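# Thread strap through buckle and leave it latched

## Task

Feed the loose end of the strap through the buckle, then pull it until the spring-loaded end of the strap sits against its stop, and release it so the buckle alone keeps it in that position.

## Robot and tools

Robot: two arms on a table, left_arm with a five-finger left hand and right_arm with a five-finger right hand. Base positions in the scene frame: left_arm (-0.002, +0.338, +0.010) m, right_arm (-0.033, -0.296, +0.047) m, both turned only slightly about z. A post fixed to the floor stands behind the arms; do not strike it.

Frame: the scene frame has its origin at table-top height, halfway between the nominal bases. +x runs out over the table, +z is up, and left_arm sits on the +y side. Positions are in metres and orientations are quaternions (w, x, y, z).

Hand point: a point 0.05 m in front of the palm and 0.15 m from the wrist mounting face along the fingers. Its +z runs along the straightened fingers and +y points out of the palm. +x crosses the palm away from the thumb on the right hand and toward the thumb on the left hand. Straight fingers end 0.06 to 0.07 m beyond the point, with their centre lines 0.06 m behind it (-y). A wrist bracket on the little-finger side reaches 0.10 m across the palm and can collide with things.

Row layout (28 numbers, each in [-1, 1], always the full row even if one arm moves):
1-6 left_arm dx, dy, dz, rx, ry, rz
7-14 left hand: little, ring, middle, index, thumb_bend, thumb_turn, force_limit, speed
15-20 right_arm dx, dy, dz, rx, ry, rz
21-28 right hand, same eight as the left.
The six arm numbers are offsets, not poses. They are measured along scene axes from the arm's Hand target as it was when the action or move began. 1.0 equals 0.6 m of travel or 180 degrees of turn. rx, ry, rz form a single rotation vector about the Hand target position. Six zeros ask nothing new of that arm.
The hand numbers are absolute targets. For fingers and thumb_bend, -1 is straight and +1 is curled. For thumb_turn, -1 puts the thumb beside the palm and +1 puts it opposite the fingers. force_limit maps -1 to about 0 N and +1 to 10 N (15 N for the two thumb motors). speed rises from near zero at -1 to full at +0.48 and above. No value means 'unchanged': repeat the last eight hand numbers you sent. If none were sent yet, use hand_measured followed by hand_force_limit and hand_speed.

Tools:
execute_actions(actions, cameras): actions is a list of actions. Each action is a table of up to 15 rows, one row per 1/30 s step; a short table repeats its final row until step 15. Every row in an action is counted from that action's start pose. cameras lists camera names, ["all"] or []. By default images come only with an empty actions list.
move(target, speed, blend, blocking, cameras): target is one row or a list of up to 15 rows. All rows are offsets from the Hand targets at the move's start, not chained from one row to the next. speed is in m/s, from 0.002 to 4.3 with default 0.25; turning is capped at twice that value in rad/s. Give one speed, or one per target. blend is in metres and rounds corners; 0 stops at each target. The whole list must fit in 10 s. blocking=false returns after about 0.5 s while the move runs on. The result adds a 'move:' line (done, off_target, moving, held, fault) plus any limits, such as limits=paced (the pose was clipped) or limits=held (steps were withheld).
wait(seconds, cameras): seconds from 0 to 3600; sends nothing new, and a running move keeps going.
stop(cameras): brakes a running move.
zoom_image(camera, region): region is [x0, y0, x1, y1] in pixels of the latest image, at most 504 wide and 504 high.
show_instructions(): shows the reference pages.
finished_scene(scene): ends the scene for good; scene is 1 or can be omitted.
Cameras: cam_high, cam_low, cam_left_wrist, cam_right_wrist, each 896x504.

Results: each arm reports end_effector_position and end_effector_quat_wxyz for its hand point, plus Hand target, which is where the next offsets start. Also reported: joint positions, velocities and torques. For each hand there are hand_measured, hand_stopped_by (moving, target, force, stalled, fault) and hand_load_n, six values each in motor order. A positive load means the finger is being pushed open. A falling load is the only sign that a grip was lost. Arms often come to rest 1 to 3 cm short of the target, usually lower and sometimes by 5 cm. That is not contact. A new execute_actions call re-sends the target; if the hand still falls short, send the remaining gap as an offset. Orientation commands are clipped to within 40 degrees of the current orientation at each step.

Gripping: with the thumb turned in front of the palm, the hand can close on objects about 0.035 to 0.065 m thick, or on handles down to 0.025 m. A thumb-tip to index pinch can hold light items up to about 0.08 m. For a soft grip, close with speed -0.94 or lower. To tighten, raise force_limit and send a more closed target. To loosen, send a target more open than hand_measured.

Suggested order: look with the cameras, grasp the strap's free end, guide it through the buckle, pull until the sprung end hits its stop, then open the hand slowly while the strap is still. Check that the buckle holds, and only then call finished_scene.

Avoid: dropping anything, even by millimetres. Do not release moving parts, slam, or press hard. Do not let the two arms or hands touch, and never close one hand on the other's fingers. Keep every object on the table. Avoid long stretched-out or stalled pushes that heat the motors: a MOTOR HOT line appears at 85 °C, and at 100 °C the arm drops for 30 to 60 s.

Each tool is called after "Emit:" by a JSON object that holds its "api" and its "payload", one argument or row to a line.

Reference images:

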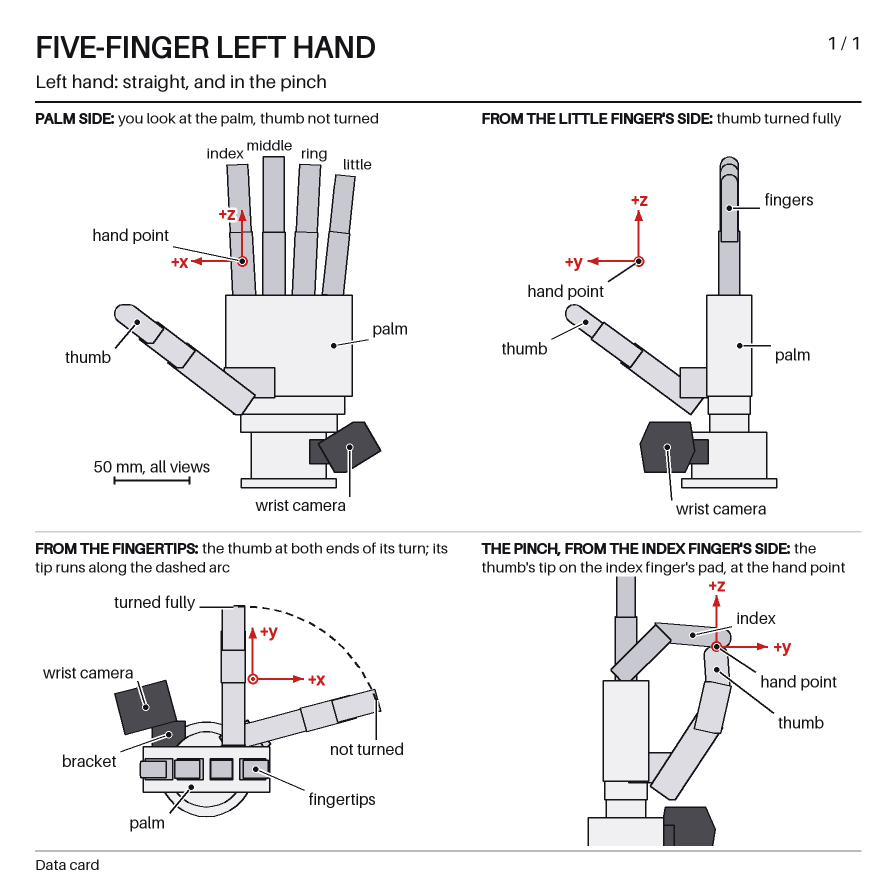

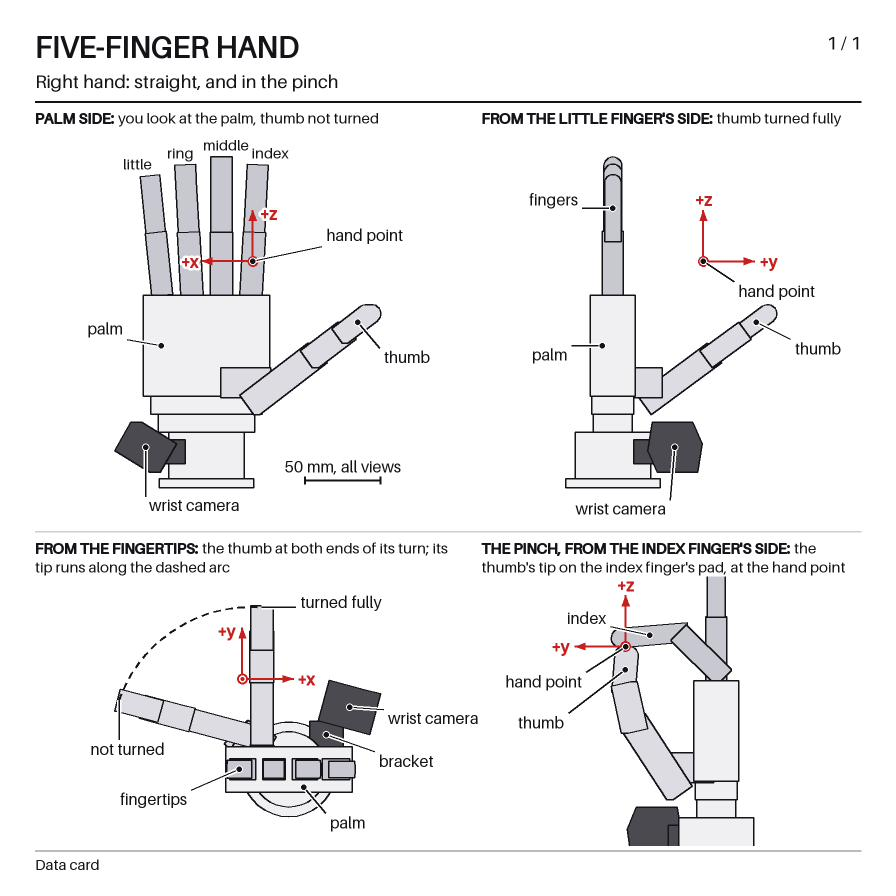

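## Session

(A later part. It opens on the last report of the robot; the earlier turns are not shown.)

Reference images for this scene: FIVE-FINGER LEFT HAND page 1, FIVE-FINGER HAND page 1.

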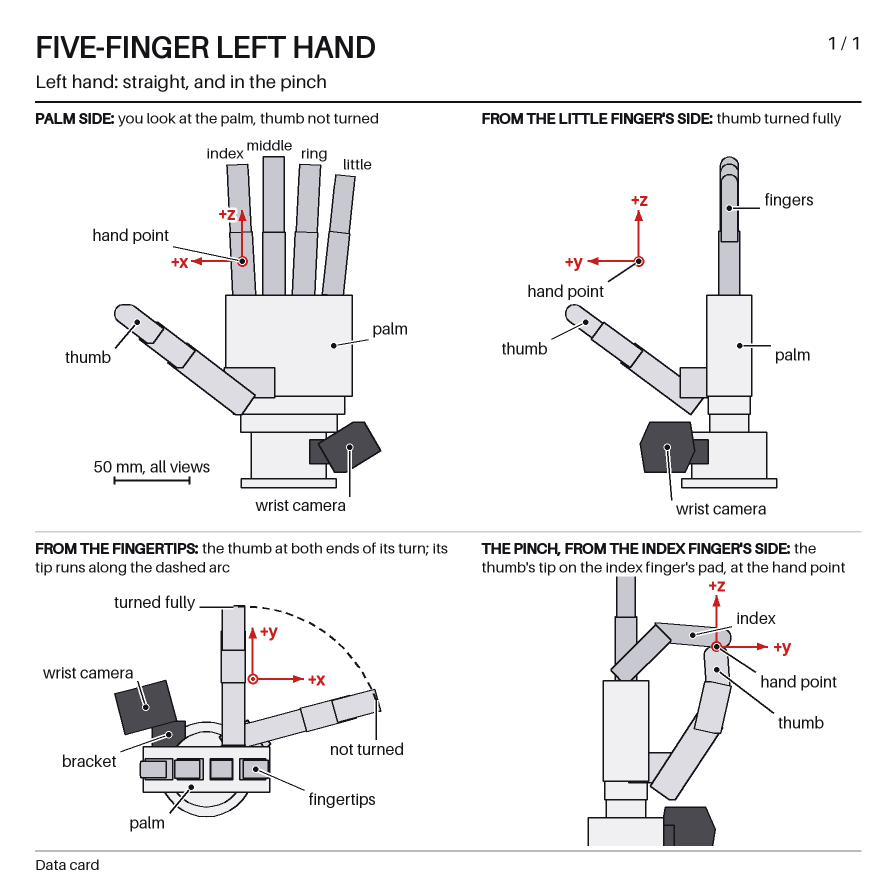

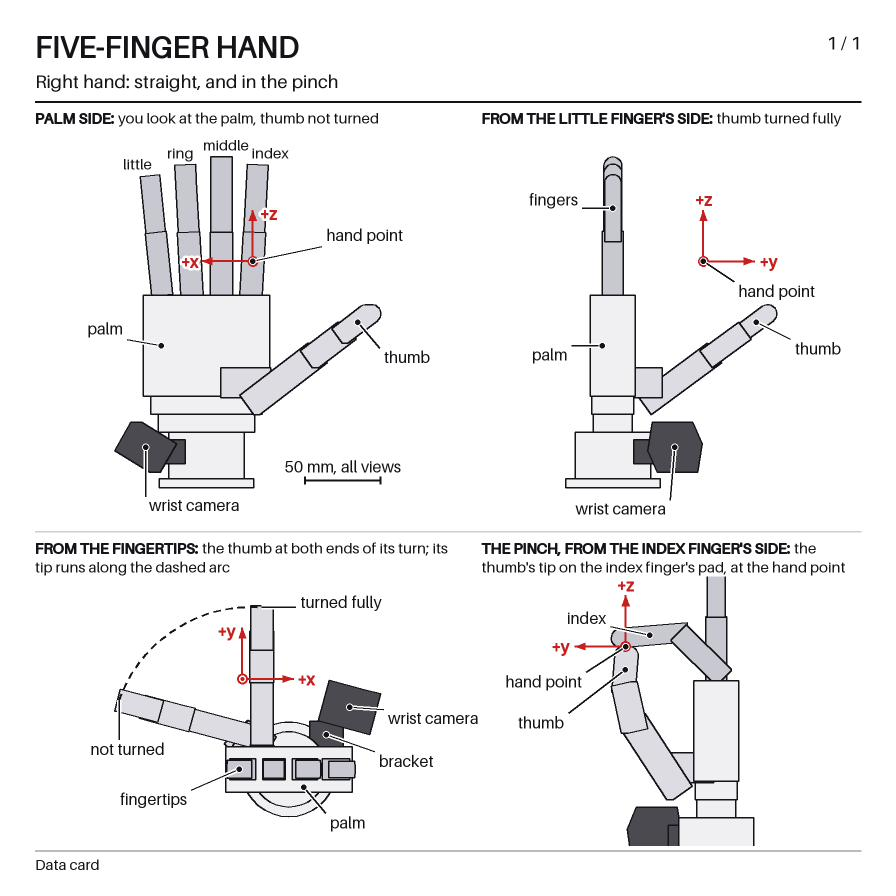

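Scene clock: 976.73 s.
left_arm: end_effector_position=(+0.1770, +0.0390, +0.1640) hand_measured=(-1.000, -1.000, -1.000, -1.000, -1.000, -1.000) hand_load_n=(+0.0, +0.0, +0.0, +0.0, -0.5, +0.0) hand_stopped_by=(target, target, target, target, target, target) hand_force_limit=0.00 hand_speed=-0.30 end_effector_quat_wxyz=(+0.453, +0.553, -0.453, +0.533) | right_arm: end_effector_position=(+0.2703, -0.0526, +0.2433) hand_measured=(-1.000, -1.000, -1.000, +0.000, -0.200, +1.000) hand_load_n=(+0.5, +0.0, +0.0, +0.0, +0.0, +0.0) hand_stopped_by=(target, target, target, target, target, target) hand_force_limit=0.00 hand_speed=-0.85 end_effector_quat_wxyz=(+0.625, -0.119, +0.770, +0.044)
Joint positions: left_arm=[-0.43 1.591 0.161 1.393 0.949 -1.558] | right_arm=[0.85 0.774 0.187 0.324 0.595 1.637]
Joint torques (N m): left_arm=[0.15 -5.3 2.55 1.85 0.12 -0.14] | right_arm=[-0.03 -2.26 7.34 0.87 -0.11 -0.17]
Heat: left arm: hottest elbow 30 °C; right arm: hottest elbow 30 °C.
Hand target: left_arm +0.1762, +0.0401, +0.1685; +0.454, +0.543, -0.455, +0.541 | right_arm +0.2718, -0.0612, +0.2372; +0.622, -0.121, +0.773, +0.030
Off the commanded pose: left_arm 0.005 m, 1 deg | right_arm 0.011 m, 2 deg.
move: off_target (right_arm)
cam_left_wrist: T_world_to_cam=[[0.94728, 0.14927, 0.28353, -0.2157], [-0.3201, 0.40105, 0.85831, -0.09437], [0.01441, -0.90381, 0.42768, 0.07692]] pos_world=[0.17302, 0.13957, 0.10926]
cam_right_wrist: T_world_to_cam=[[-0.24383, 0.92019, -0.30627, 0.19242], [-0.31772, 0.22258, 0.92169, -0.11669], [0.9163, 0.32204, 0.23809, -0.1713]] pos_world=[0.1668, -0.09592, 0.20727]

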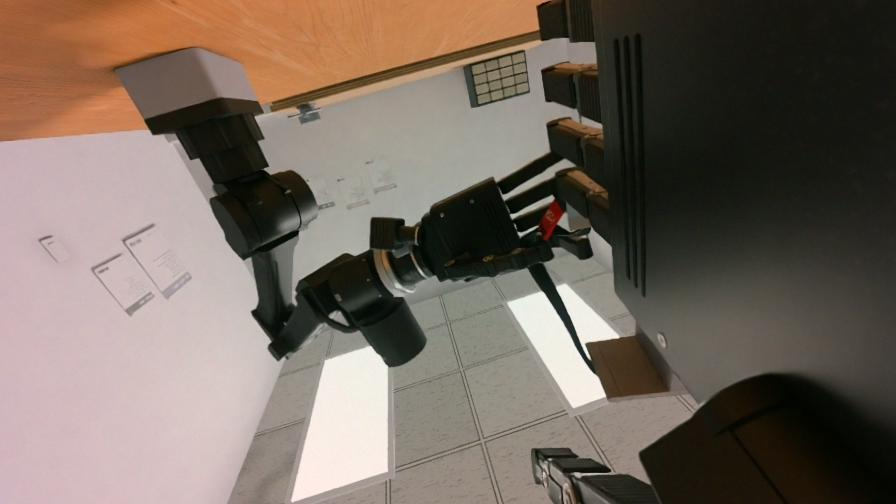

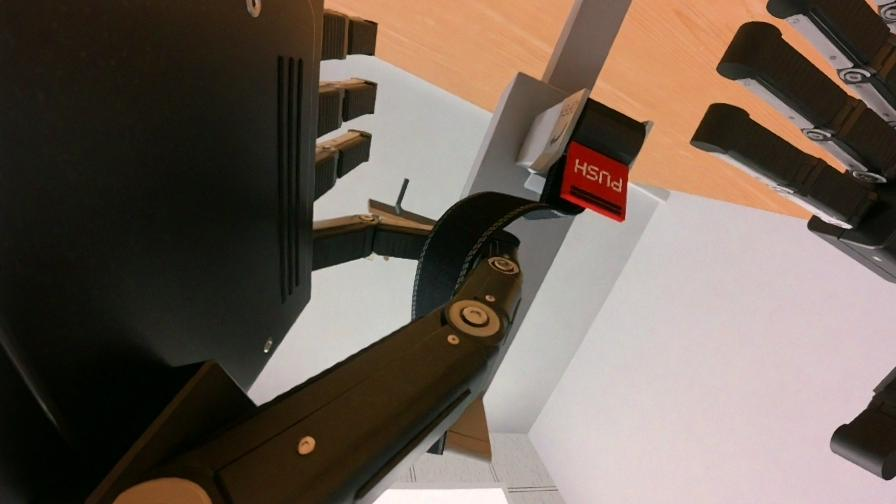

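Emit:
{"api": "move", "payload": {
  "target": [
    [0,0,0,0,0,0, -1,-1,-1,-1,-1,-1,0,-0.3, 0,0,0.02,0,0,0, -1,-1,-1,0.0,-0.2,1,0,-0.85]
  ],
  "speed": 0.05,
  "cameras": []
}}

Emit:
{"api": "move", "payload": {
  "target": [
    [0,0,0,0,0,0, -1,-1,-1,-1,-1,-1,0,-0.3, 0,0.025,0.01,0,0,0, -1,-1,-1,0.0,-0.2,1,0,-0.85]
  ],
  "speed": 0.05,
  "cameras": ["cam_right_wrist"]
}}

Scene clock: 982.97 s.
left_arm: end_effector_position=(+0.1770, +0.0390, +0.1640) hand_measured=(-1.000, -1.000, -1.000, -1.000, -1.000, -1.000) hand_load_n=(+0.0, +0.0, +0.0, +0.0, +0.0, +0.0) hand_stopped_by=(target, target, target, target, target, target) hand_force_limit=0.00 hand_speed=-0.30 end_effector_quat_wxyz=(+0.453, +0.553, -0.453, +0.533) | right_arm: end_effector_position=(+0.2663, -0.0566, +0.2413) hand_measured=(-1.000, -1.000, -1.000, +0.000, -0.200, +1.000) hand_load_n=(+0.0, +0.0, +0.0, +0.0, +0.0, +0.0) hand_stopped_by=(target, target, target, target, target, target) hand_force_limit=0.00 hand_speed=-0.85 end_effector_quat_wxyz=(+0.618, -0.125, +0.775, +0.038)
Joint positions: left_arm=[-0.43 1.591 0.161 1.393 0.949 -1.558] | right_arm=[0.85 0.728 0.187 0.255 0.593 1.635]
Joint torques (N m): left_arm=[0.15 -5.3 2.54 1.89 0.11 -0.14] | right_arm=[-0.09 -1.96 9.26 0.85 -0.1 -0.17]
Heat: left arm: hottest elbow 30 °C; right arm: hottest elbow 30 °C.
Hand target: left_arm +0.1762, +0.0401, +0.1685; +0.454, +0.543, -0.455, +0.541 | right_arm +0.2718, -0.0612, +0.2492; +0.622, -0.121, +0.773, +0.030
Off the commanded pose: left_arm 0.005 m, 1 deg | right_arm 0.011 m, 1 deg.
move: off_target (right_arm)

Scene clock: 984.03 s.
left_arm: end_effector_position=(+0.1770, +0.0390, +0.1640) hand_measured=(-1.000, -1.000, -1.000, -1.000, -1.000, -1.000) hand_load_n=(+0.0, +0.0, +0.0, +0.0, +0.0, +0.0) hand_stopped_by=(target, target, target, target, target, target) hand_force_limit=0.00 hand_speed=-0.30 end_effector_quat_wxyz=(+0.453, +0.553, -0.453, +0.533) | right_arm: end_effector_position=(+0.2653, -0.0553, +0.2342) hand_measured=(-1.000, -1.000, -1.000, +0.000, -0.200, +1.000) hand_load_n=(+0.0, +0.0, +0.0, -0.5, +0.0, +0.5) hand_stopped_by=(target, target, target, target, target, target) hand_force_limit=0.00 hand_speed=-0.85 end_effector_quat_wxyz=(+0.614, -0.127, +0.779, +0.025)
Joint positions: left_arm=[-0.43 1.591 0.161 1.393 0.949 -1.558] | right_arm=[0.874 0.748 0.187 0.252 0.633 1.635]
Joint torques (N m): left_arm=[0.15 -5.25 2.52 1.85 0.12 -0.13] | right_arm=[2.2 -0.62 11.51 0.79 0.42 -0.02]
Heat: left arm: hottest elbow 30 °C; right arm: hottest elbow 30 °C.
Hand target: left_arm +0.1762, +0.0401, +0.1685; +0.454, +0.543, -0.455, +0.541 | right_arm +0.2718, -0.0462, +0.2552; +0.622, -0.121, +0.773, +0.030
Off the commanded pose: left_arm 0.005 m, 1 deg | right_arm 0.024 m, 2 deg.
move: off_target (right_arm)
cam_right_wrist: T_world_to_cam=[[-0.24005, 0.90917, -0.34027, 0.19721], [-0.29452, 0.26579, 0.91794, -0.11209], [0.925, 0.32057, 0.20396, -0.15799]] pos_world=[0.16047, -0.09886, 0.20223]

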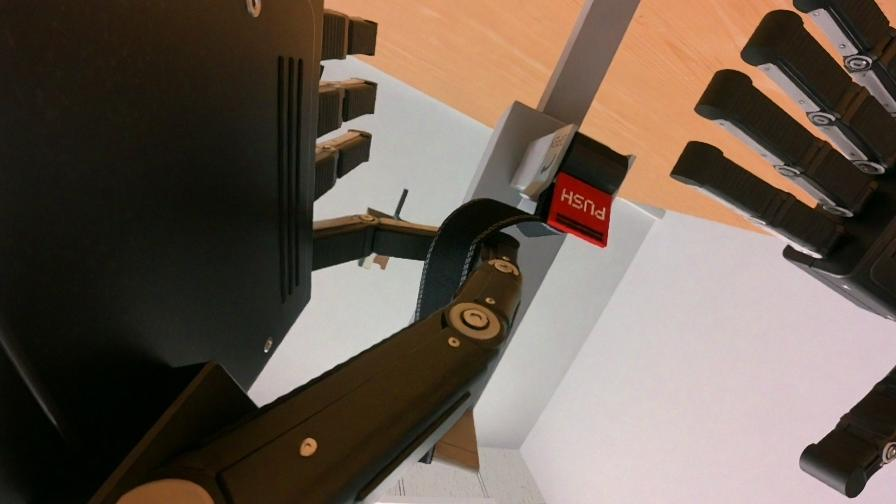

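Emit:
{"api": "move", "payload": {
  "target": [
    [0,0,0,0,0,0, -1,-1,-1,-1,-1,-1,0,-0.3, 0,0.02,0.045,0,0,0, -1,-1,-1,0.0,-0.2,1,0,-0.85]
  ],
  "speed": 0.08,
  "cameras": ["cam_right_wrist","cam_left_wrist"]
}}

Scene clock: 990.13 s.
left_arm: end_effector_position=(+0.1770, +0.0390, +0.1640) hand_measured=(-1.000, -1.000, -1.000, -1.000, -1.000, -1.000) hand_load_n=(+0.0, +0.0, +0.0, +0.0, +0.0, +0.0) hand_stopped_by=(target, target, target, target, target, target) hand_force_limit=0.00 hand_speed=-0.30 end_effector_quat_wxyz=(+0.453, +0.553, -0.453, +0.533) | right_arm: end_effector_position=(+0.2645, -0.0454, +0.2458) hand_measured=(-1.000, -1.000, -1.000, +0.000, -0.200, +1.000) hand_load_n=(+0.0, +0.0, +0.0, +0.0, +0.0, +0.0) hand_stopped_by=(target, target, target, target, target, target) hand_force_limit=0.00 hand_speed=-0.85 end_effector_quat_wxyz=(+0.606, -0.139, +0.783, +0.012)
Joint positions: left_arm=[-0.43 1.591 0.161 1.393 0.949 -1.558] | right_arm=[0.911 0.731 0.244 0.141 0.67 1.635]
Joint torques (N m): left_arm=[0.09 -5.3 2.55 1.88 0.13 -0.13] | right_arm=[2.26 -1.67 12.88 0.84 0.44 0.1]
Heat: left arm: hottest elbow 30 °C; right arm: hottest elbow 31 °C.
Hand target: left_arm +0.1762, +0.0401, +0.1685; +0.454, +0.543, -0.455, +0.541 | right_arm +0.2718, -0.0342, +0.2822; +0.622, -0.121, +0.773, +0.030
Off the commanded pose: left_arm 0.005 m, 1 deg | right_arm 0.039 m, 4 deg.
move: off_target (right_arm)
cam_left_wrist: T_world_to_cam=[[0.94728, 0.14927, 0.28353, -0.2157], [-0.3201, 0.40105, 0.85831, -0.09437], [0.01441, -0.90381, 0.42768, 0.07692]] pos_world=[0.17302, 0.13957, 0.10926]
cam_right_wrist: T_world_to_cam=[[-0.2469, 0.89594, -0.36924, 0.20025], [-0.28188, 0.29816, 0.91195, -0.12607], [0.92714, 0.32924, 0.17893, -0.15677]] pos_world=[0.15925, -0.09021, 0.21696]
Images, in order (width x height): cam_left_wrist 896x504, cam_right_wrist 896x504.

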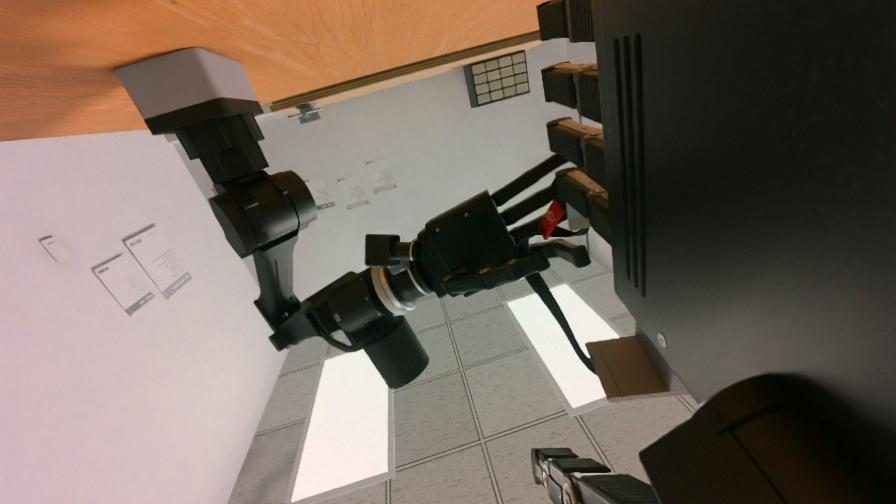

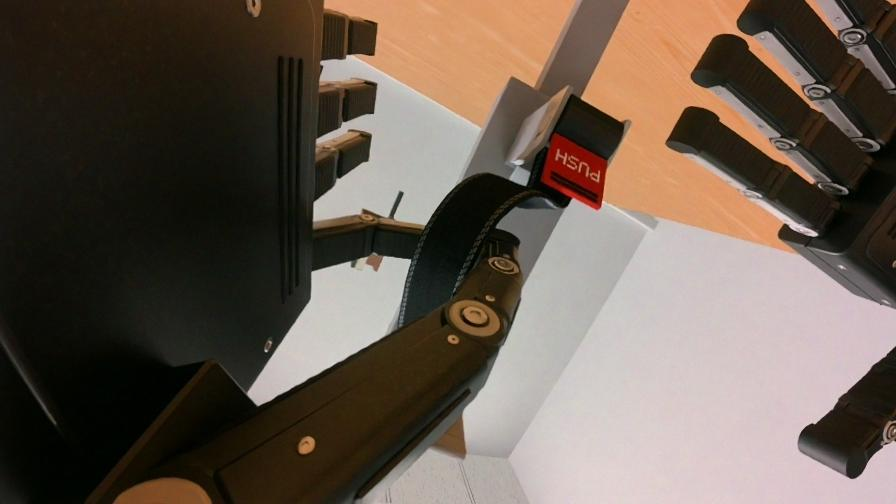

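Emit:
{"api": "move", "payload": {
  "target": [
    [0,0,0,0,0,0, -1,-1,-1,-1,-1,-1,0,-0.3, 0.005,0.04,0.02,0,0,0, -1,-1,-1,0.0,-0.2,1,0,-0.85]
  ],
  "speed": 0.08,
  "cameras": ["cam_right_wrist","cam_left_wrist"]
}}

Scene clock: 996.27 s.
left_arm: end_effector_position=(+0.1770, +0.0390, +0.1640) hand_measured=(-1.000, -1.000, -1.000, -1.000, -1.000, -1.000) hand_load_n=(+0.0, +0.0, +0.0, +0.0, +0.0, +0.0) hand_stopped_by=(target, target, target, target, target, target) hand_force_limit=0.00 hand_speed=-0.30 end_effector_quat_wxyz=(+0.453, +0.553, -0.453, +0.533) | right_arm: end_effector_position=(+0.2662, -0.0221, +0.2605) hand_measured=(-1.000, -1.000, -1.000, +0.000, -0.200, +1.000) hand_load_n=(+0.0, +0.5, +0.0, +0.0, +0.0, +0.0) hand_stopped_by=(target, target, target, target, target, target) hand_force_limit=0.00 hand_speed=-0.85 end_effector_quat_wxyz=(+0.608, -0.143, +0.781, +0.012)
Joint positions: left_arm=[-0.43 1.591 0.161 1.393 0.949 -1.558] | right_arm=[0.97 0.792 0.307 0.132 0.722 1.648]
Joint torques (N m): left_arm=[0.15 -5.42 2.56 1.88 0.12 -0.13] | right_arm=[2.08 -1.32 12.88 1.02 0.45 0.17]
Heat: left arm: hottest elbow 30 °C; right arm: hottest elbow 31 °C.
Hand target: left_arm +0.1762, +0.0401, +0.1685; +0.454, +0.543, -0.455, +0.541 | right_arm +0.2748, -0.0102, +0.2942; +0.622, -0.121, +0.773, +0.030
Off the commanded pose: left_arm 0.005 m, 1 deg | right_arm 0.037 m, 4 deg.
move: off_target (right_arm)
cam_left_wrist: T_world_to_cam=[[0.94728, 0.14927, 0.28353, -0.2157], [-0.3201, 0.40105, 0.85831, -0.09437], [0.01441, -0.90381, 0.42768, 0.07692]] pos_world=[0.17302, 0.13957, 0.10926]
cam_right_wrist: T_world_to_cam=[[-0.24967, 0.8925, -0.37565, 0.1875], [-0.29035, 0.30108, 0.90832, -0.14272], [0.92378, 0.33585, 0.18397, -0.16897]] pos_world=[0.16146, -0.06763, 0.23115]
Images, in order (width x height): cam_left_wrist 896x504, cam_right_wrist 896x504.

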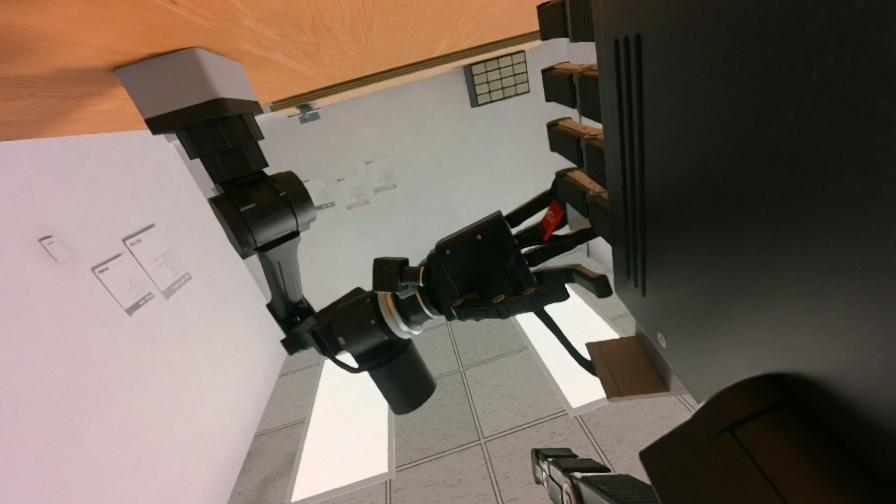

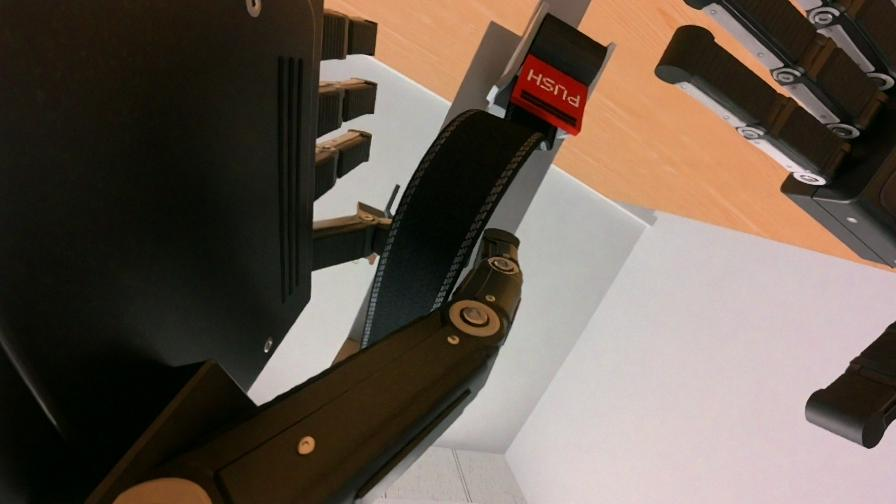

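Emit:
{"api": "move", "payload": {
  "target": [
    [0,0,0,0,0,0, -1,-1,-1,-1,-1,-1,0,-0.3, -0.002,0.018,-0.03,0,0,0, -1,-1,-1,0.0,-0.2,1,0,-0.85]
  ],
  "speed": 0.05,
  "cameras": ["cam_right_wrist","cam_left_wrist"]
}}

Scene clock: 1000.50 s.
left_arm: end_effector_position=(+0.1770, +0.0390, +0.1640) hand_measured=(-1.000, -1.000, -1.000, -1.000, -1.000, -1.000) hand_load_n=(+0.0, +0.0, +0.0, +0.0, -0.5, +0.0) hand_stopped_by=(target, target, target, target, target, target) hand_force_limit=0.00 hand_speed=-0.30 end_effector_quat_wxyz=(+0.453, +0.553, -0.453, +0.533) | right_arm: end_effector_position=(+0.2666, -0.0110, +0.2457) hand_measured=(-1.000, -1.000, -1.000, +0.000, -0.200, +1.000) hand_load_n=(-0.5, +0.0, +0.0, +0.0, +0.0, +0.0) hand_stopped_by=(target, target, target, target, target, target) hand_force_limit=0.00 hand_speed=-0.85 end_effector_quat_wxyz=(+0.604, -0.147, +0.783, +0.006)
Joint positions: left_arm=[-0.43 1.591 0.161 1.393 0.949 -1.558] | right_arm=[0.999 0.872 0.307 0.186 0.751 1.661]
Joint torques (N m): left_arm=[0.15 -5.3 2.56 1.87 0.12 -0.13] | right_arm=[2.2 -1.85 11.21 2.44 0.48 0.18]
Heat: left arm: hottest elbow 30 °C; right arm: hottest elbow 32 °C.
Hand target: left_arm +0.1762, +0.0401, +0.1685; +0.454, +0.543, -0.455, +0.541 | right_arm +0.2736, +0.0006, +0.2762; +0.622, -0.121, +0.773, +0.030
Off the commanded pose: left_arm 0.005 m, 1 deg | right_arm 0.033 m, 5 deg.
move: off_target (right_arm)
cam_left_wrist: T_world_to_cam=[[0.94728, 0.14927, 0.28353, -0.2157], [-0.3201, 0.40105, 0.85831, -0.09437], [0.01441, -0.90381, 0.42768, 0.07692]] pos_world=[0.17302, 0.13957, 0.10926]
cam_right_wrist: T_world_to_cam=[[-0.25146, 0.88747, -0.38623, 0.17522], [-0.28179, 0.31464, 0.90642, -0.13408], [0.92594, 0.33676, 0.17096, -0.16769]] pos_world=[0.16155, -0.05685, 0.21787]
Images, in order (width x height): cam_left_wrist 896x504, cam_right_wrist 896x504.

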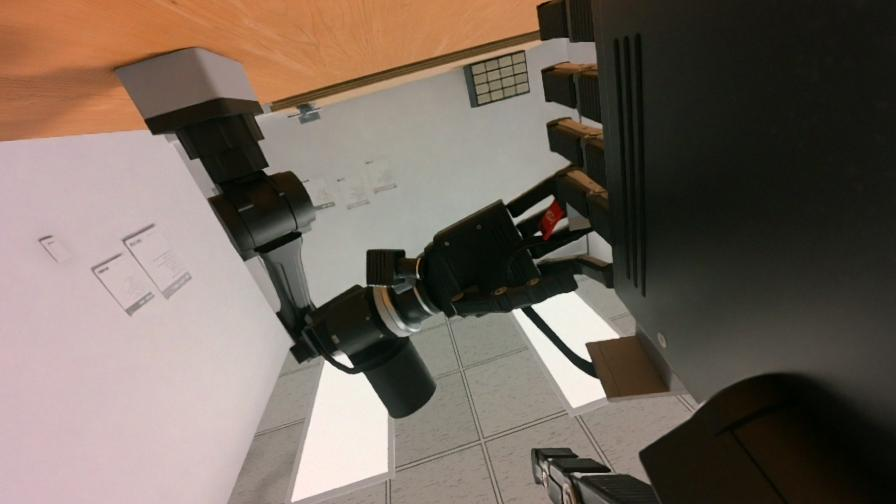

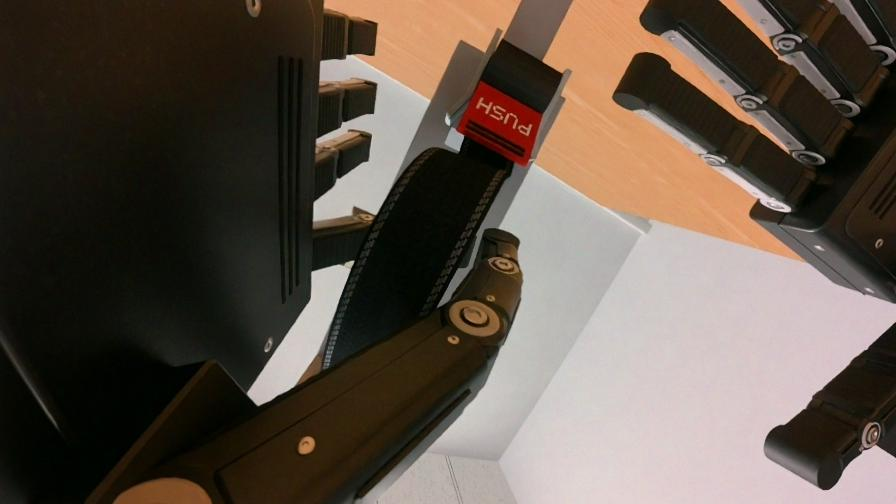

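Emit:
{"api": "move", "payload": {
  "target": [
    [0,0,0,0,0,0, -1,-1,-1,-1,-1,-1,0,-0.3, 0,0,0,0,0,0, -1,-1,-1,0.0,-0.7,1,0,-0.5],
    [0,0,0,0,0,0, -1,-1,-1,-1,-1,-1,0,-0.3, -0.033,-0.007,0,0,0,0, -1,-1,-1,0.0,-0.7,1,0,-0.5]
  ],
  "speed": 0.05,
  "cameras": ["cam_right_wrist","cam_left_wrist"]
}}

Scene clock: 1021.33 s.
left_arm: end_effector_position=(+0.1770, +0.0390, +0.1640) hand_measured=(-1.000, -1.000, -1.000, -1.000, -1.000, -1.000) hand_load_n=(+0.0, +0.0, +0.0, +0.0, -0.5, +0.0) hand_stopped_by=(target, target, target, target, target, target) hand_force_limit=0.00 hand_speed=-0.30 end_effector_quat_wxyz=(+0.453, +0.553, -0.453, +0.533) | right_arm: end_effector_position=(+0.2534, -0.0067, +0.2601) hand_measured=(-1.000, -1.000, -1.000, +0.000, -0.700, +1.000) hand_load_n=(+0.0, +0.0, +0.0, +0.0, +0.0, -0.5) hand_stopped_by=(target, target, target, target, target, target) hand_force_limit=0.00 hand_speed=-0.50 end_effector_quat_wxyz=(+0.616, -0.136, +0.775, +0.017)
Joint positions: left_arm=[-0.43 1.591 0.161 1.393 0.949 -1.558] | right_arm=[1.062 0.834 0.307 0.17 0.813 1.689]
Joint torques (N m): left_arm=[0.03 -5.36 2.56 1.89 0.12 -0.13] | right_arm=[2.26 -3.02 9.84 0.77 0.48 0.18]
Heat: left arm: hottest elbow 29 °C; right arm: hottest elbow 33 °C.
Hand target: left_arm +0.1762, +0.0401, +0.1685; +0.454, +0.543, -0.455, +0.541 | right_arm +0.2538, -0.0036, +0.2762; +0.622, -0.121, +0.773, +0.030
Off the commanded pose: left_arm 0.005 m, 1 deg | right_arm 0.016 m, 2 deg.
move: off_target (right_arm)
cam_left_wrist: T_world_to_cam=[[0.94728, 0.14927, 0.28353, -0.2157], [-0.3201, 0.40105, 0.85831, -0.09437], [0.01441, -0.90381, 0.42768, 0.07692]] pos_world=[0.17302, 0.13957, 0.10926]
cam_right_wrist: T_world_to_cam=[[-0.24064, 0.90054, -0.3621, 0.16476], [-0.30462, 0.28414, 0.90911, -0.14736], [0.92158, 0.32906, 0.20594, -0.16746]] pos_world=[0.14908, -0.0514, 0.22811]
Images, in order (width x height): cam_left_wrist 896x504, cam_right_wrist 896x504.

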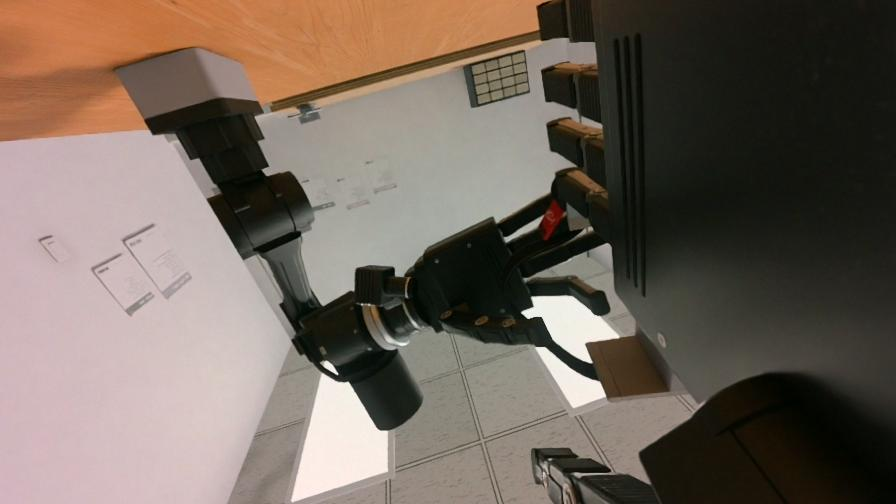

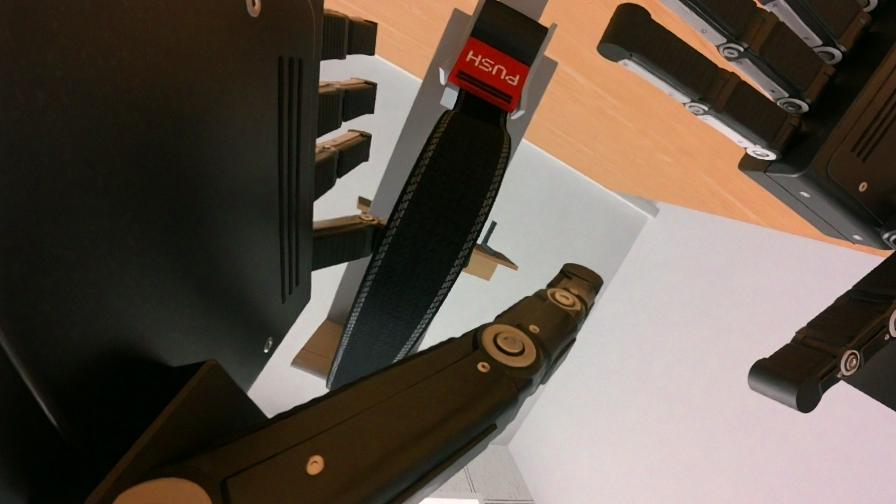

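Emit:
{"api": "move", "payload": {
  "target": [
    [0,0,0,0,0,0, -1,-1,-1,-1,-1,-1,0,-0.3, -0.030,-0.026,-0.03,0,0,0, -1,-1,-1,0.0,-0.7,1,0,-0.5]
  ],
  "speed": 0.05,
  "cameras": ["cam_right_wrist","cam_left_wrist"]
}}

Scene clock: 1046.33 s.
left_arm: end_effector_position=(+0.1770, +0.0390, +0.1640) hand_measured=(-1.000, -1.000, -1.000, -1.000, -1.000, -1.000) hand_load_n=(+0.0, +0.0, +0.0, +0.0, +0.0, +0.0) hand_stopped_by=(target, target, target, target, target, target) hand_force_limit=0.00 hand_speed=-0.30 end_effector_quat_wxyz=(+0.453, +0.553, -0.453, +0.533) | right_arm: end_effector_position=(+0.2390, -0.0152, +0.2605) hand_measured=(-1.000, -1.000, -1.000, +0.000, -0.700, +1.000) hand_load_n=(+0.0, +0.0, +0.0, +0.0, +0.0, -0.5) hand_stopped_by=(target, target, target, target, target, target) hand_force_limit=0.00 hand_speed=-0.50 end_effector_quat_wxyz=(+0.624, -0.128, +0.771, +0.027)
Joint positions: left_arm=[-0.43 1.591 0.161 1.393 0.949 -1.558] | right_arm=[1.101 0.772 0.267 0.164 0.849 1.709]
Joint torques (N m): left_arm=[0.03 -5.36 2.54 1.89 0.12 -0.14] | right_arm=[2.26 -2.49 7.57 0.75 0.47 0.18]
Heat: left arm: hottest elbow 29 °C; right arm: hottest elbow 34 °C.
Hand target: left_arm +0.1762, +0.0401, +0.1685; +0.454, +0.543, -0.455, +0.541 | right_arm +0.2358, -0.0192, +0.2582; +0.622, -0.121, +0.773, +0.030
Off the commanded pose: left_arm 0.005 m, 1 deg | right_arm 0.006 m, 1 deg.
move: done
cam_left_wrist: T_world_to_cam=[[0.94728, 0.14927, 0.28353, -0.2157], [-0.3201, 0.40105, 0.85831, -0.09437], [0.01441, -0.90381, 0.42768, 0.07692]] pos_world=[0.17302, 0.13957, 0.10926]
cam_right_wrist: T_world_to_cam=[[-0.2361, 0.90969, -0.34164, 0.16279], [-0.31797, 0.2599, 0.91178, -0.14752], [0.91823, 0.3239, 0.22789, -0.15647]] pos_world=[0.13521, -0.05906, 0.22578]
Images, in order (width x height): cam_left_wrist 896x504, cam_right_wrist 896x504.

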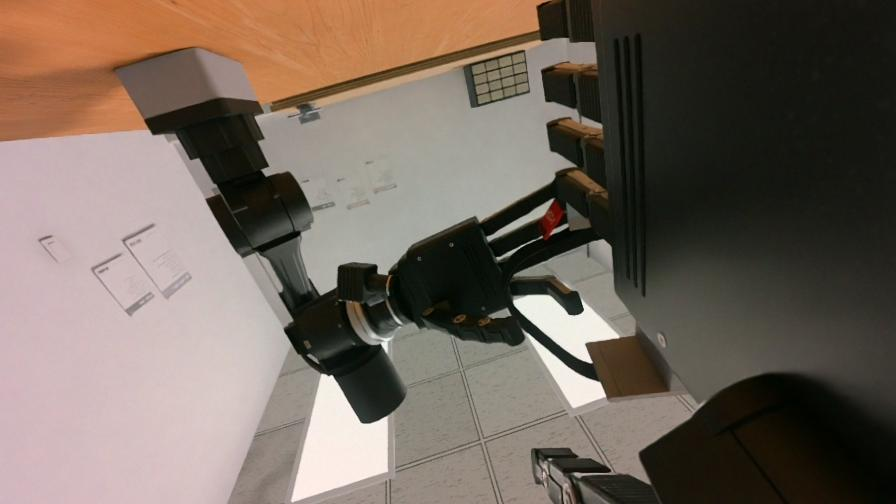

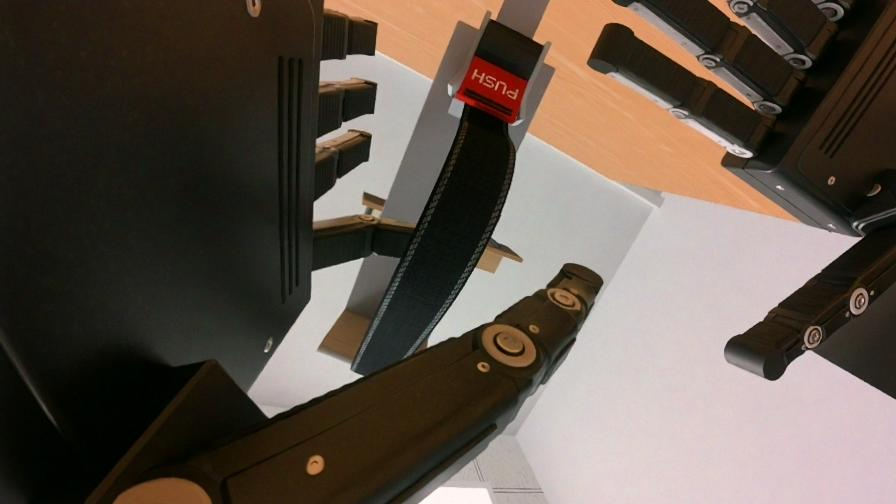

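Emit:
{"api": "move", "payload": {
  "target": [
    [0,0,0,0,0,0, -1,-1,-1,-1,-1,-1,0,-0.3, -0.020,-0.0117,-0.045,0,0,0, -1,-1,-1,0.0,-0.7,1,0,-0.5]
  ],
  "speed": 0.04,
  "cameras": ["cam_right_wrist","cam_left_wrist"]
}}

Scene clock: 1061.80 s.
left_arm: end_effector_position=(+0.1770, +0.0390, +0.1640) hand_measured=(-1.000, -1.000, -1.000, -1.000, -1.000, -1.000) hand_load_n=(+0.0, +0.0, +0.0, +0.0, +0.0, -0.5) hand_stopped_by=(target, target, target, target, target, target) hand_force_limit=0.00 hand_speed=-0.30 end_effector_quat_wxyz=(+0.453, +0.553, -0.453, +0.533) | right_arm: end_effector_position=(+0.2257, -0.0256, +0.2305) hand_measured=(-1.000, -1.000, -1.000, +0.000, -0.700, +1.000) hand_load_n=(+0.0, -0.5, +0.0, +0.0, +0.0, +0.0) hand_stopped_by=(target, target, target, target, target, target) hand_force_limit=0.00 hand_speed=-0.50 end_effector_quat_wxyz=(+0.618, -0.133, +0.774, +0.020)
Joint positions: left_arm=[-0.43 1.591 0.161 1.393 0.949 -1.558] | right_arm=[1.14 0.775 0.197 0.198 0.886 1.733]
Joint torques (N m): left_arm=[0.09 -5.3 2.54 1.84 0.12 -0.13] | right_arm=[2.26 -0.67 7.24 2.36 0.52 0.18]
Heat: left arm: hottest elbow 29 °C; right arm: hottest elbow 33 °C.
Hand target: left_arm +0.1762, +0.0401, +0.1685; +0.454, +0.543, -0.455, +0.541 | right_arm +0.2238, -0.0263, +0.2312; +0.622, -0.121, +0.773, +0.030
Off the commanded pose: left_arm 0.005 m, 1 deg | right_arm 0.002 m, 2 deg.
move: done
cam_left_wrist: T_world_to_cam=[[0.94728, 0.14927, 0.28353, -0.2157], [-0.3201, 0.40105, 0.85831, -0.09437], [0.01441, -0.90381, 0.42768, 0.07692]] pos_world=[0.17302, 0.13957, 0.10926]
cam_right_wrist: T_world_to_cam=[[-0.23844, 0.90377, -0.35545, 0.16244], [-0.30737, 0.27696, 0.91039, -0.12338], [0.92123, 0.32633, 0.21175, -0.131]] pos_world=[0.12149, -0.06988, 0.1978]
Images, in order (width x height): cam_left_wrist 896x504, cam_right_wrist 896x504.

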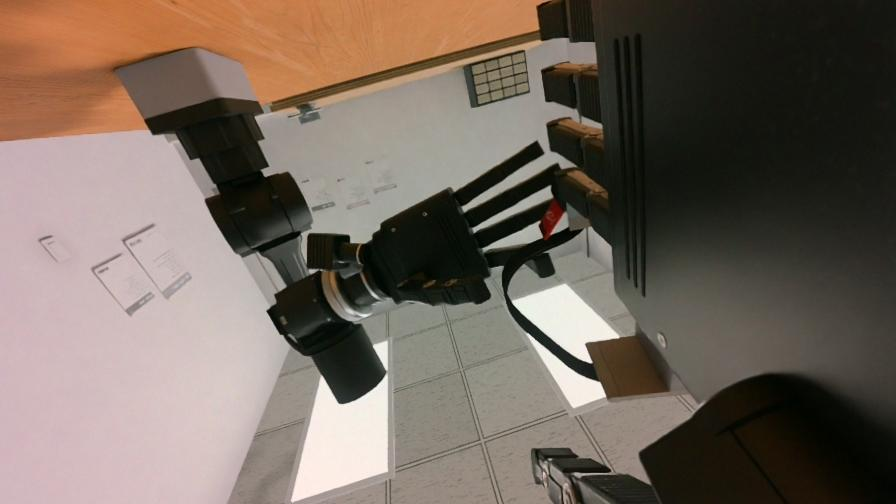

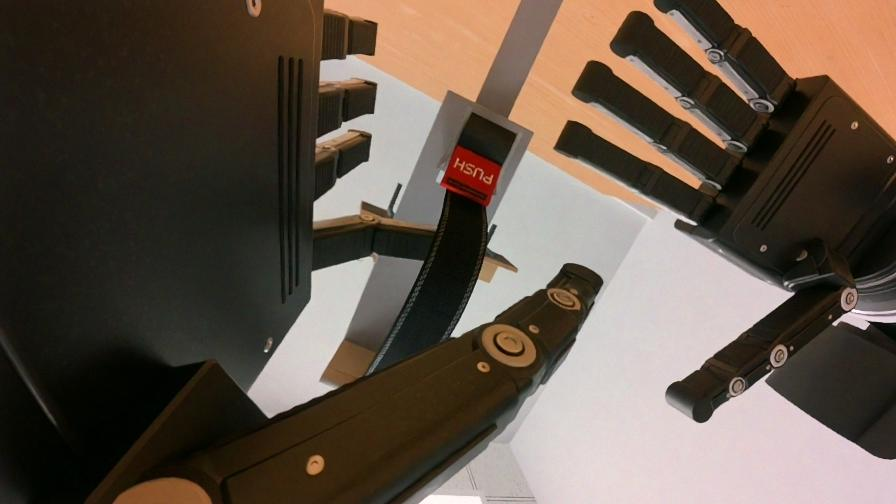

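Emit:
{"api": "move", "payload": {
  "target": [
    [0,0,0,0,0,0, -1,-1,-1,-1,-1,-1,0,-0.3, -0.014,-0.003,0,0,0,0, -1,-1,-1,0.0,-0.7,1,0,-0.5]
  ],
  "speed": 0.04,
  "cameras": ["cam_right_wrist","cam_left_wrist"]
}}

Scene clock: 1072.17 s.
left_arm: end_effector_position=(+0.1770, +0.0390, +0.1640) hand_measured=(-1.000, -1.000, -1.000, -1.000, -1.000, -1.000) hand_load_n=(+0.0, +0.0, +0.0, +0.0, +0.0, +0.0) hand_stopped_by=(target, target, target, target, target, target) hand_force_limit=0.00 hand_speed=-0.30 end_effector_quat_wxyz=(+0.453, +0.553, -0.453, +0.533) | right_arm: end_effector_position=(+0.2183, -0.0244, +0.2321) hand_measured=(-1.000, -1.000, -1.000, +0.000, -0.700, +1.000) hand_load_n=(+0.0, +0.0, +0.0, +0.0, +0.0, +0.0) hand_stopped_by=(target, target, target, target, target, target) hand_force_limit=0.00 hand_speed=-0.50 end_effector_quat_wxyz=(+0.622, -0.129, +0.772, +0.025)
Joint positions: left_arm=[-0.43 1.591 0.161 1.393 0.949 -1.558] | right_arm=[1.178 0.766 0.189 0.198 0.922 1.753]
Joint torques (N m): left_arm=[0.15 -5.3 2.55 1.89 0.12 -0.13] | right_arm=[2.26 -2.02 7.31 0.81 0.53 0.17]
Heat: left arm: hottest elbow 29 °C; right arm: hottest elbow 32 °C.
Hand target: left_arm +0.1762, +0.0401, +0.1685; +0.454, +0.543, -0.455, +0.541 | right_arm +0.2154, -0.0281, +0.2312; +0.622, -0.121, +0.773, +0.030
Off the commanded pose: left_arm 0.005 m, 1 deg | right_arm 0.005 m, 1 deg.
move: done
cam_left_wrist: T_world_to_cam=[[0.94728, 0.14927, 0.28353, -0.2157], [-0.3201, 0.40105, 0.85831, -0.09437], [0.01441, -0.90381, 0.42768, 0.07692]] pos_world=[0.17302, 0.13957, 0.10926]
cam_right_wrist: T_world_to_cam=[[-0.23639, 0.90876, -0.34391, 0.1571], [-0.31554, 0.26296, 0.91175, -0.12628], [0.919, 0.32404, 0.22459, -0.12743]] pos_world=[0.1144, -0.06827, 0.19778]
Images, in order (width x height): cam_left_wrist 896x504, cam_right_wrist 896x504.

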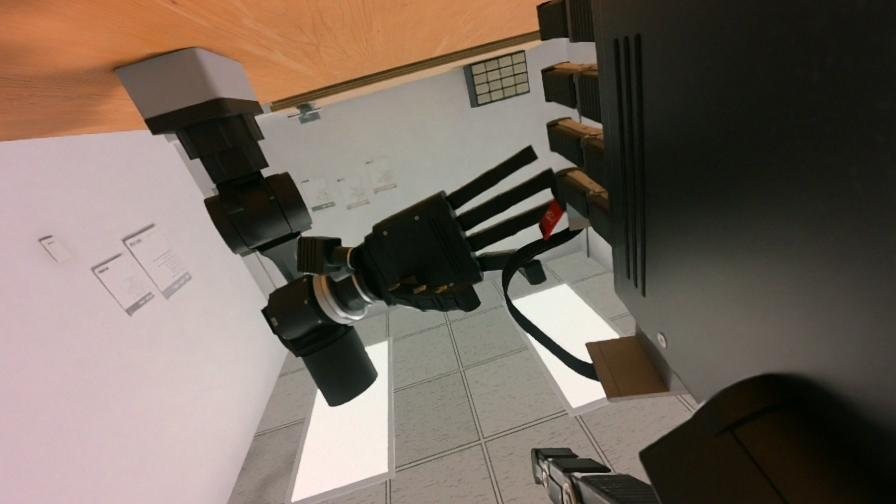

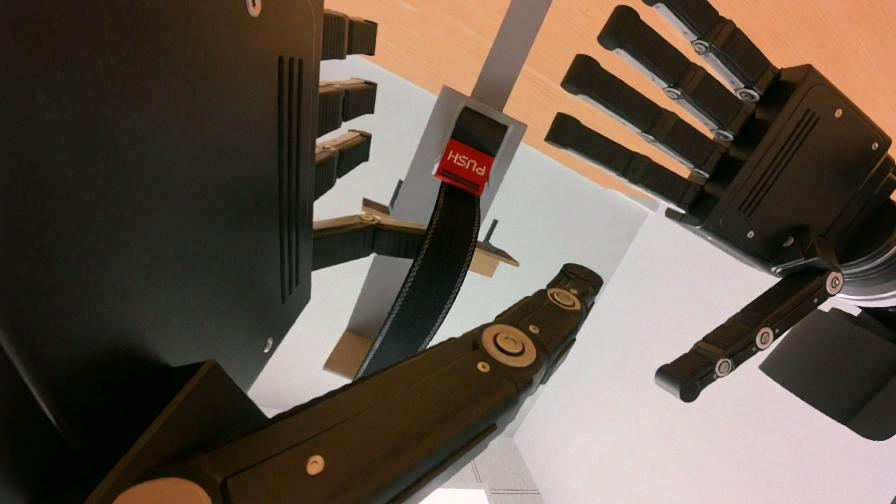

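Emit:
{"api": "move", "payload": {
  "target": [
    [0,0,0,0,0,0, -1,-1,-1,-1,-1,-1,0,-0.3, 0,0,0,0,0,0, -1,-1,-1,0.0,-0.2,1,0,-0.85]
  ],
  "speed": 0.04,
  "cameras": ["cam_right_wrist","cam_left_wrist"]
}}

Scene clock: 1077.73 s.
left_arm: end_effector_position=(+0.1770, +0.0390, +0.1640) hand_measured=(-1.000, -1.000, -1.000, -1.000, -1.000, -1.000) hand_load_n=(+0.0, +0.0, +0.0, +0.0, +0.0, +0.0) hand_stopped_by=(target, target, target, target, target, target) hand_force_limit=0.00 hand_speed=-0.30 end_effector_quat_wxyz=(+0.453, +0.553, -0.453, +0.533) | right_arm: end_effector_position=(+0.2185, -0.0247, +0.2321) hand_measured=(-1.000, -1.000, -1.000, +0.000, -0.200, +1.000) hand_load_n=(-0.5, +0.0, +0.0, +0.0, +0.0, +0.0) hand_stopped_by=(target, target, target, target, target, target) hand_force_limit=0.00 hand_speed=-0.85 end_effector_quat_wxyz=(+0.623, -0.128, +0.771, +0.025)
Joint positions: left_arm=[-0.43 1.591 0.161 1.393 0.949 -1.558] | right_arm=[1.178 0.766 0.189 0.198 0.923 1.753]
Joint torques (N m): left_arm=[0.03 -5.25 2.54 1.88 0.12 -0.14] | right_arm=[2.32 -2.02 7.32 0.8 0.53 0.18]
Heat: left arm: hottest elbow 29 °C; right arm: hottest elbow 32 °C.
Hand target: left_arm +0.1762, +0.0401, +0.1685; +0.454, +0.543, -0.455, +0.541 | right_arm +0.2154, -0.0281, +0.2312; +0.622, -0.121, +0.773, +0.030
Off the commanded pose: left_arm 0.005 m, 1 deg | right_arm 0.005 m, 1 deg.
move: done
cam_left_wrist: T_world_to_cam=[[0.94728, 0.14927, 0.28353, -0.2157], [-0.3201, 0.40105, 0.85831, -0.09437], [0.01441, -0.90381, 0.42768, 0.07692]] pos_world=[0.17302, 0.13957, 0.10926]
cam_right_wrist: T_world_to_cam=[[-0.23489, 0.90905, -0.34418, 0.15711], [-0.31562, 0.26357, 0.91155, -0.12613], [0.91935, 0.32275, 0.225, -0.12771]] pos_world=[0.1145, -0.06836, 0.19778]
Images, in order (width x height): cam_left_wrist 896x504, cam_right_wrist 896x504.

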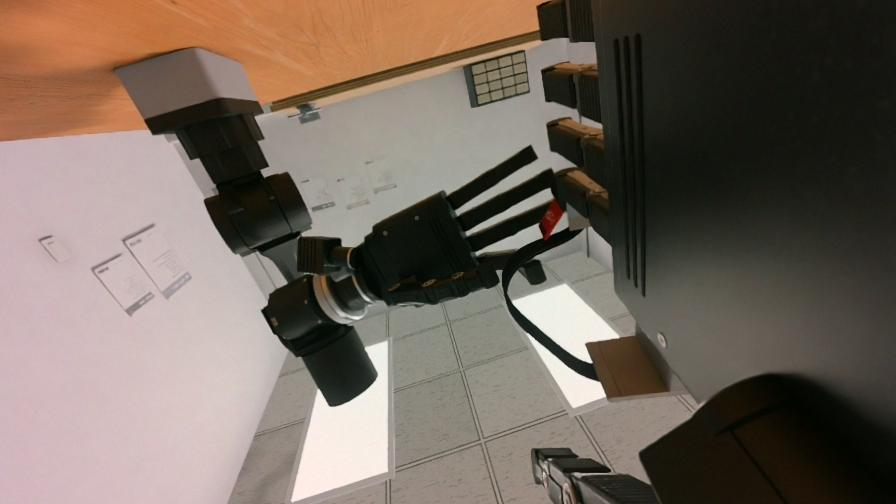

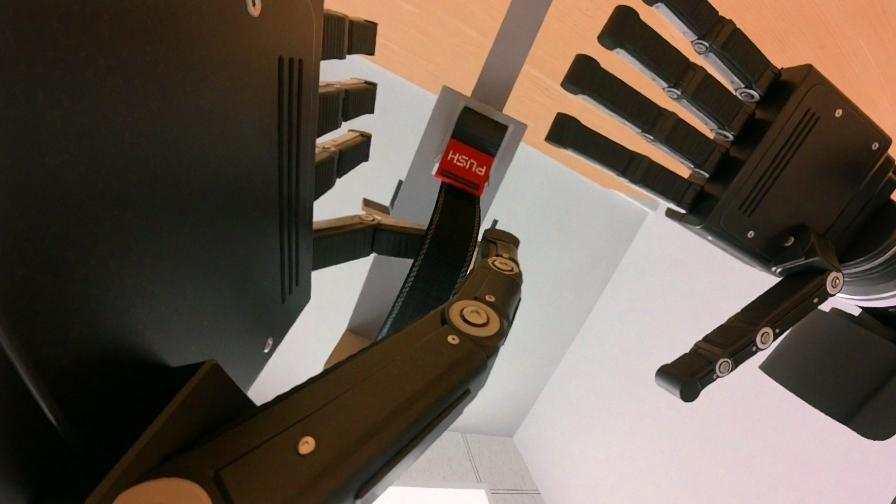

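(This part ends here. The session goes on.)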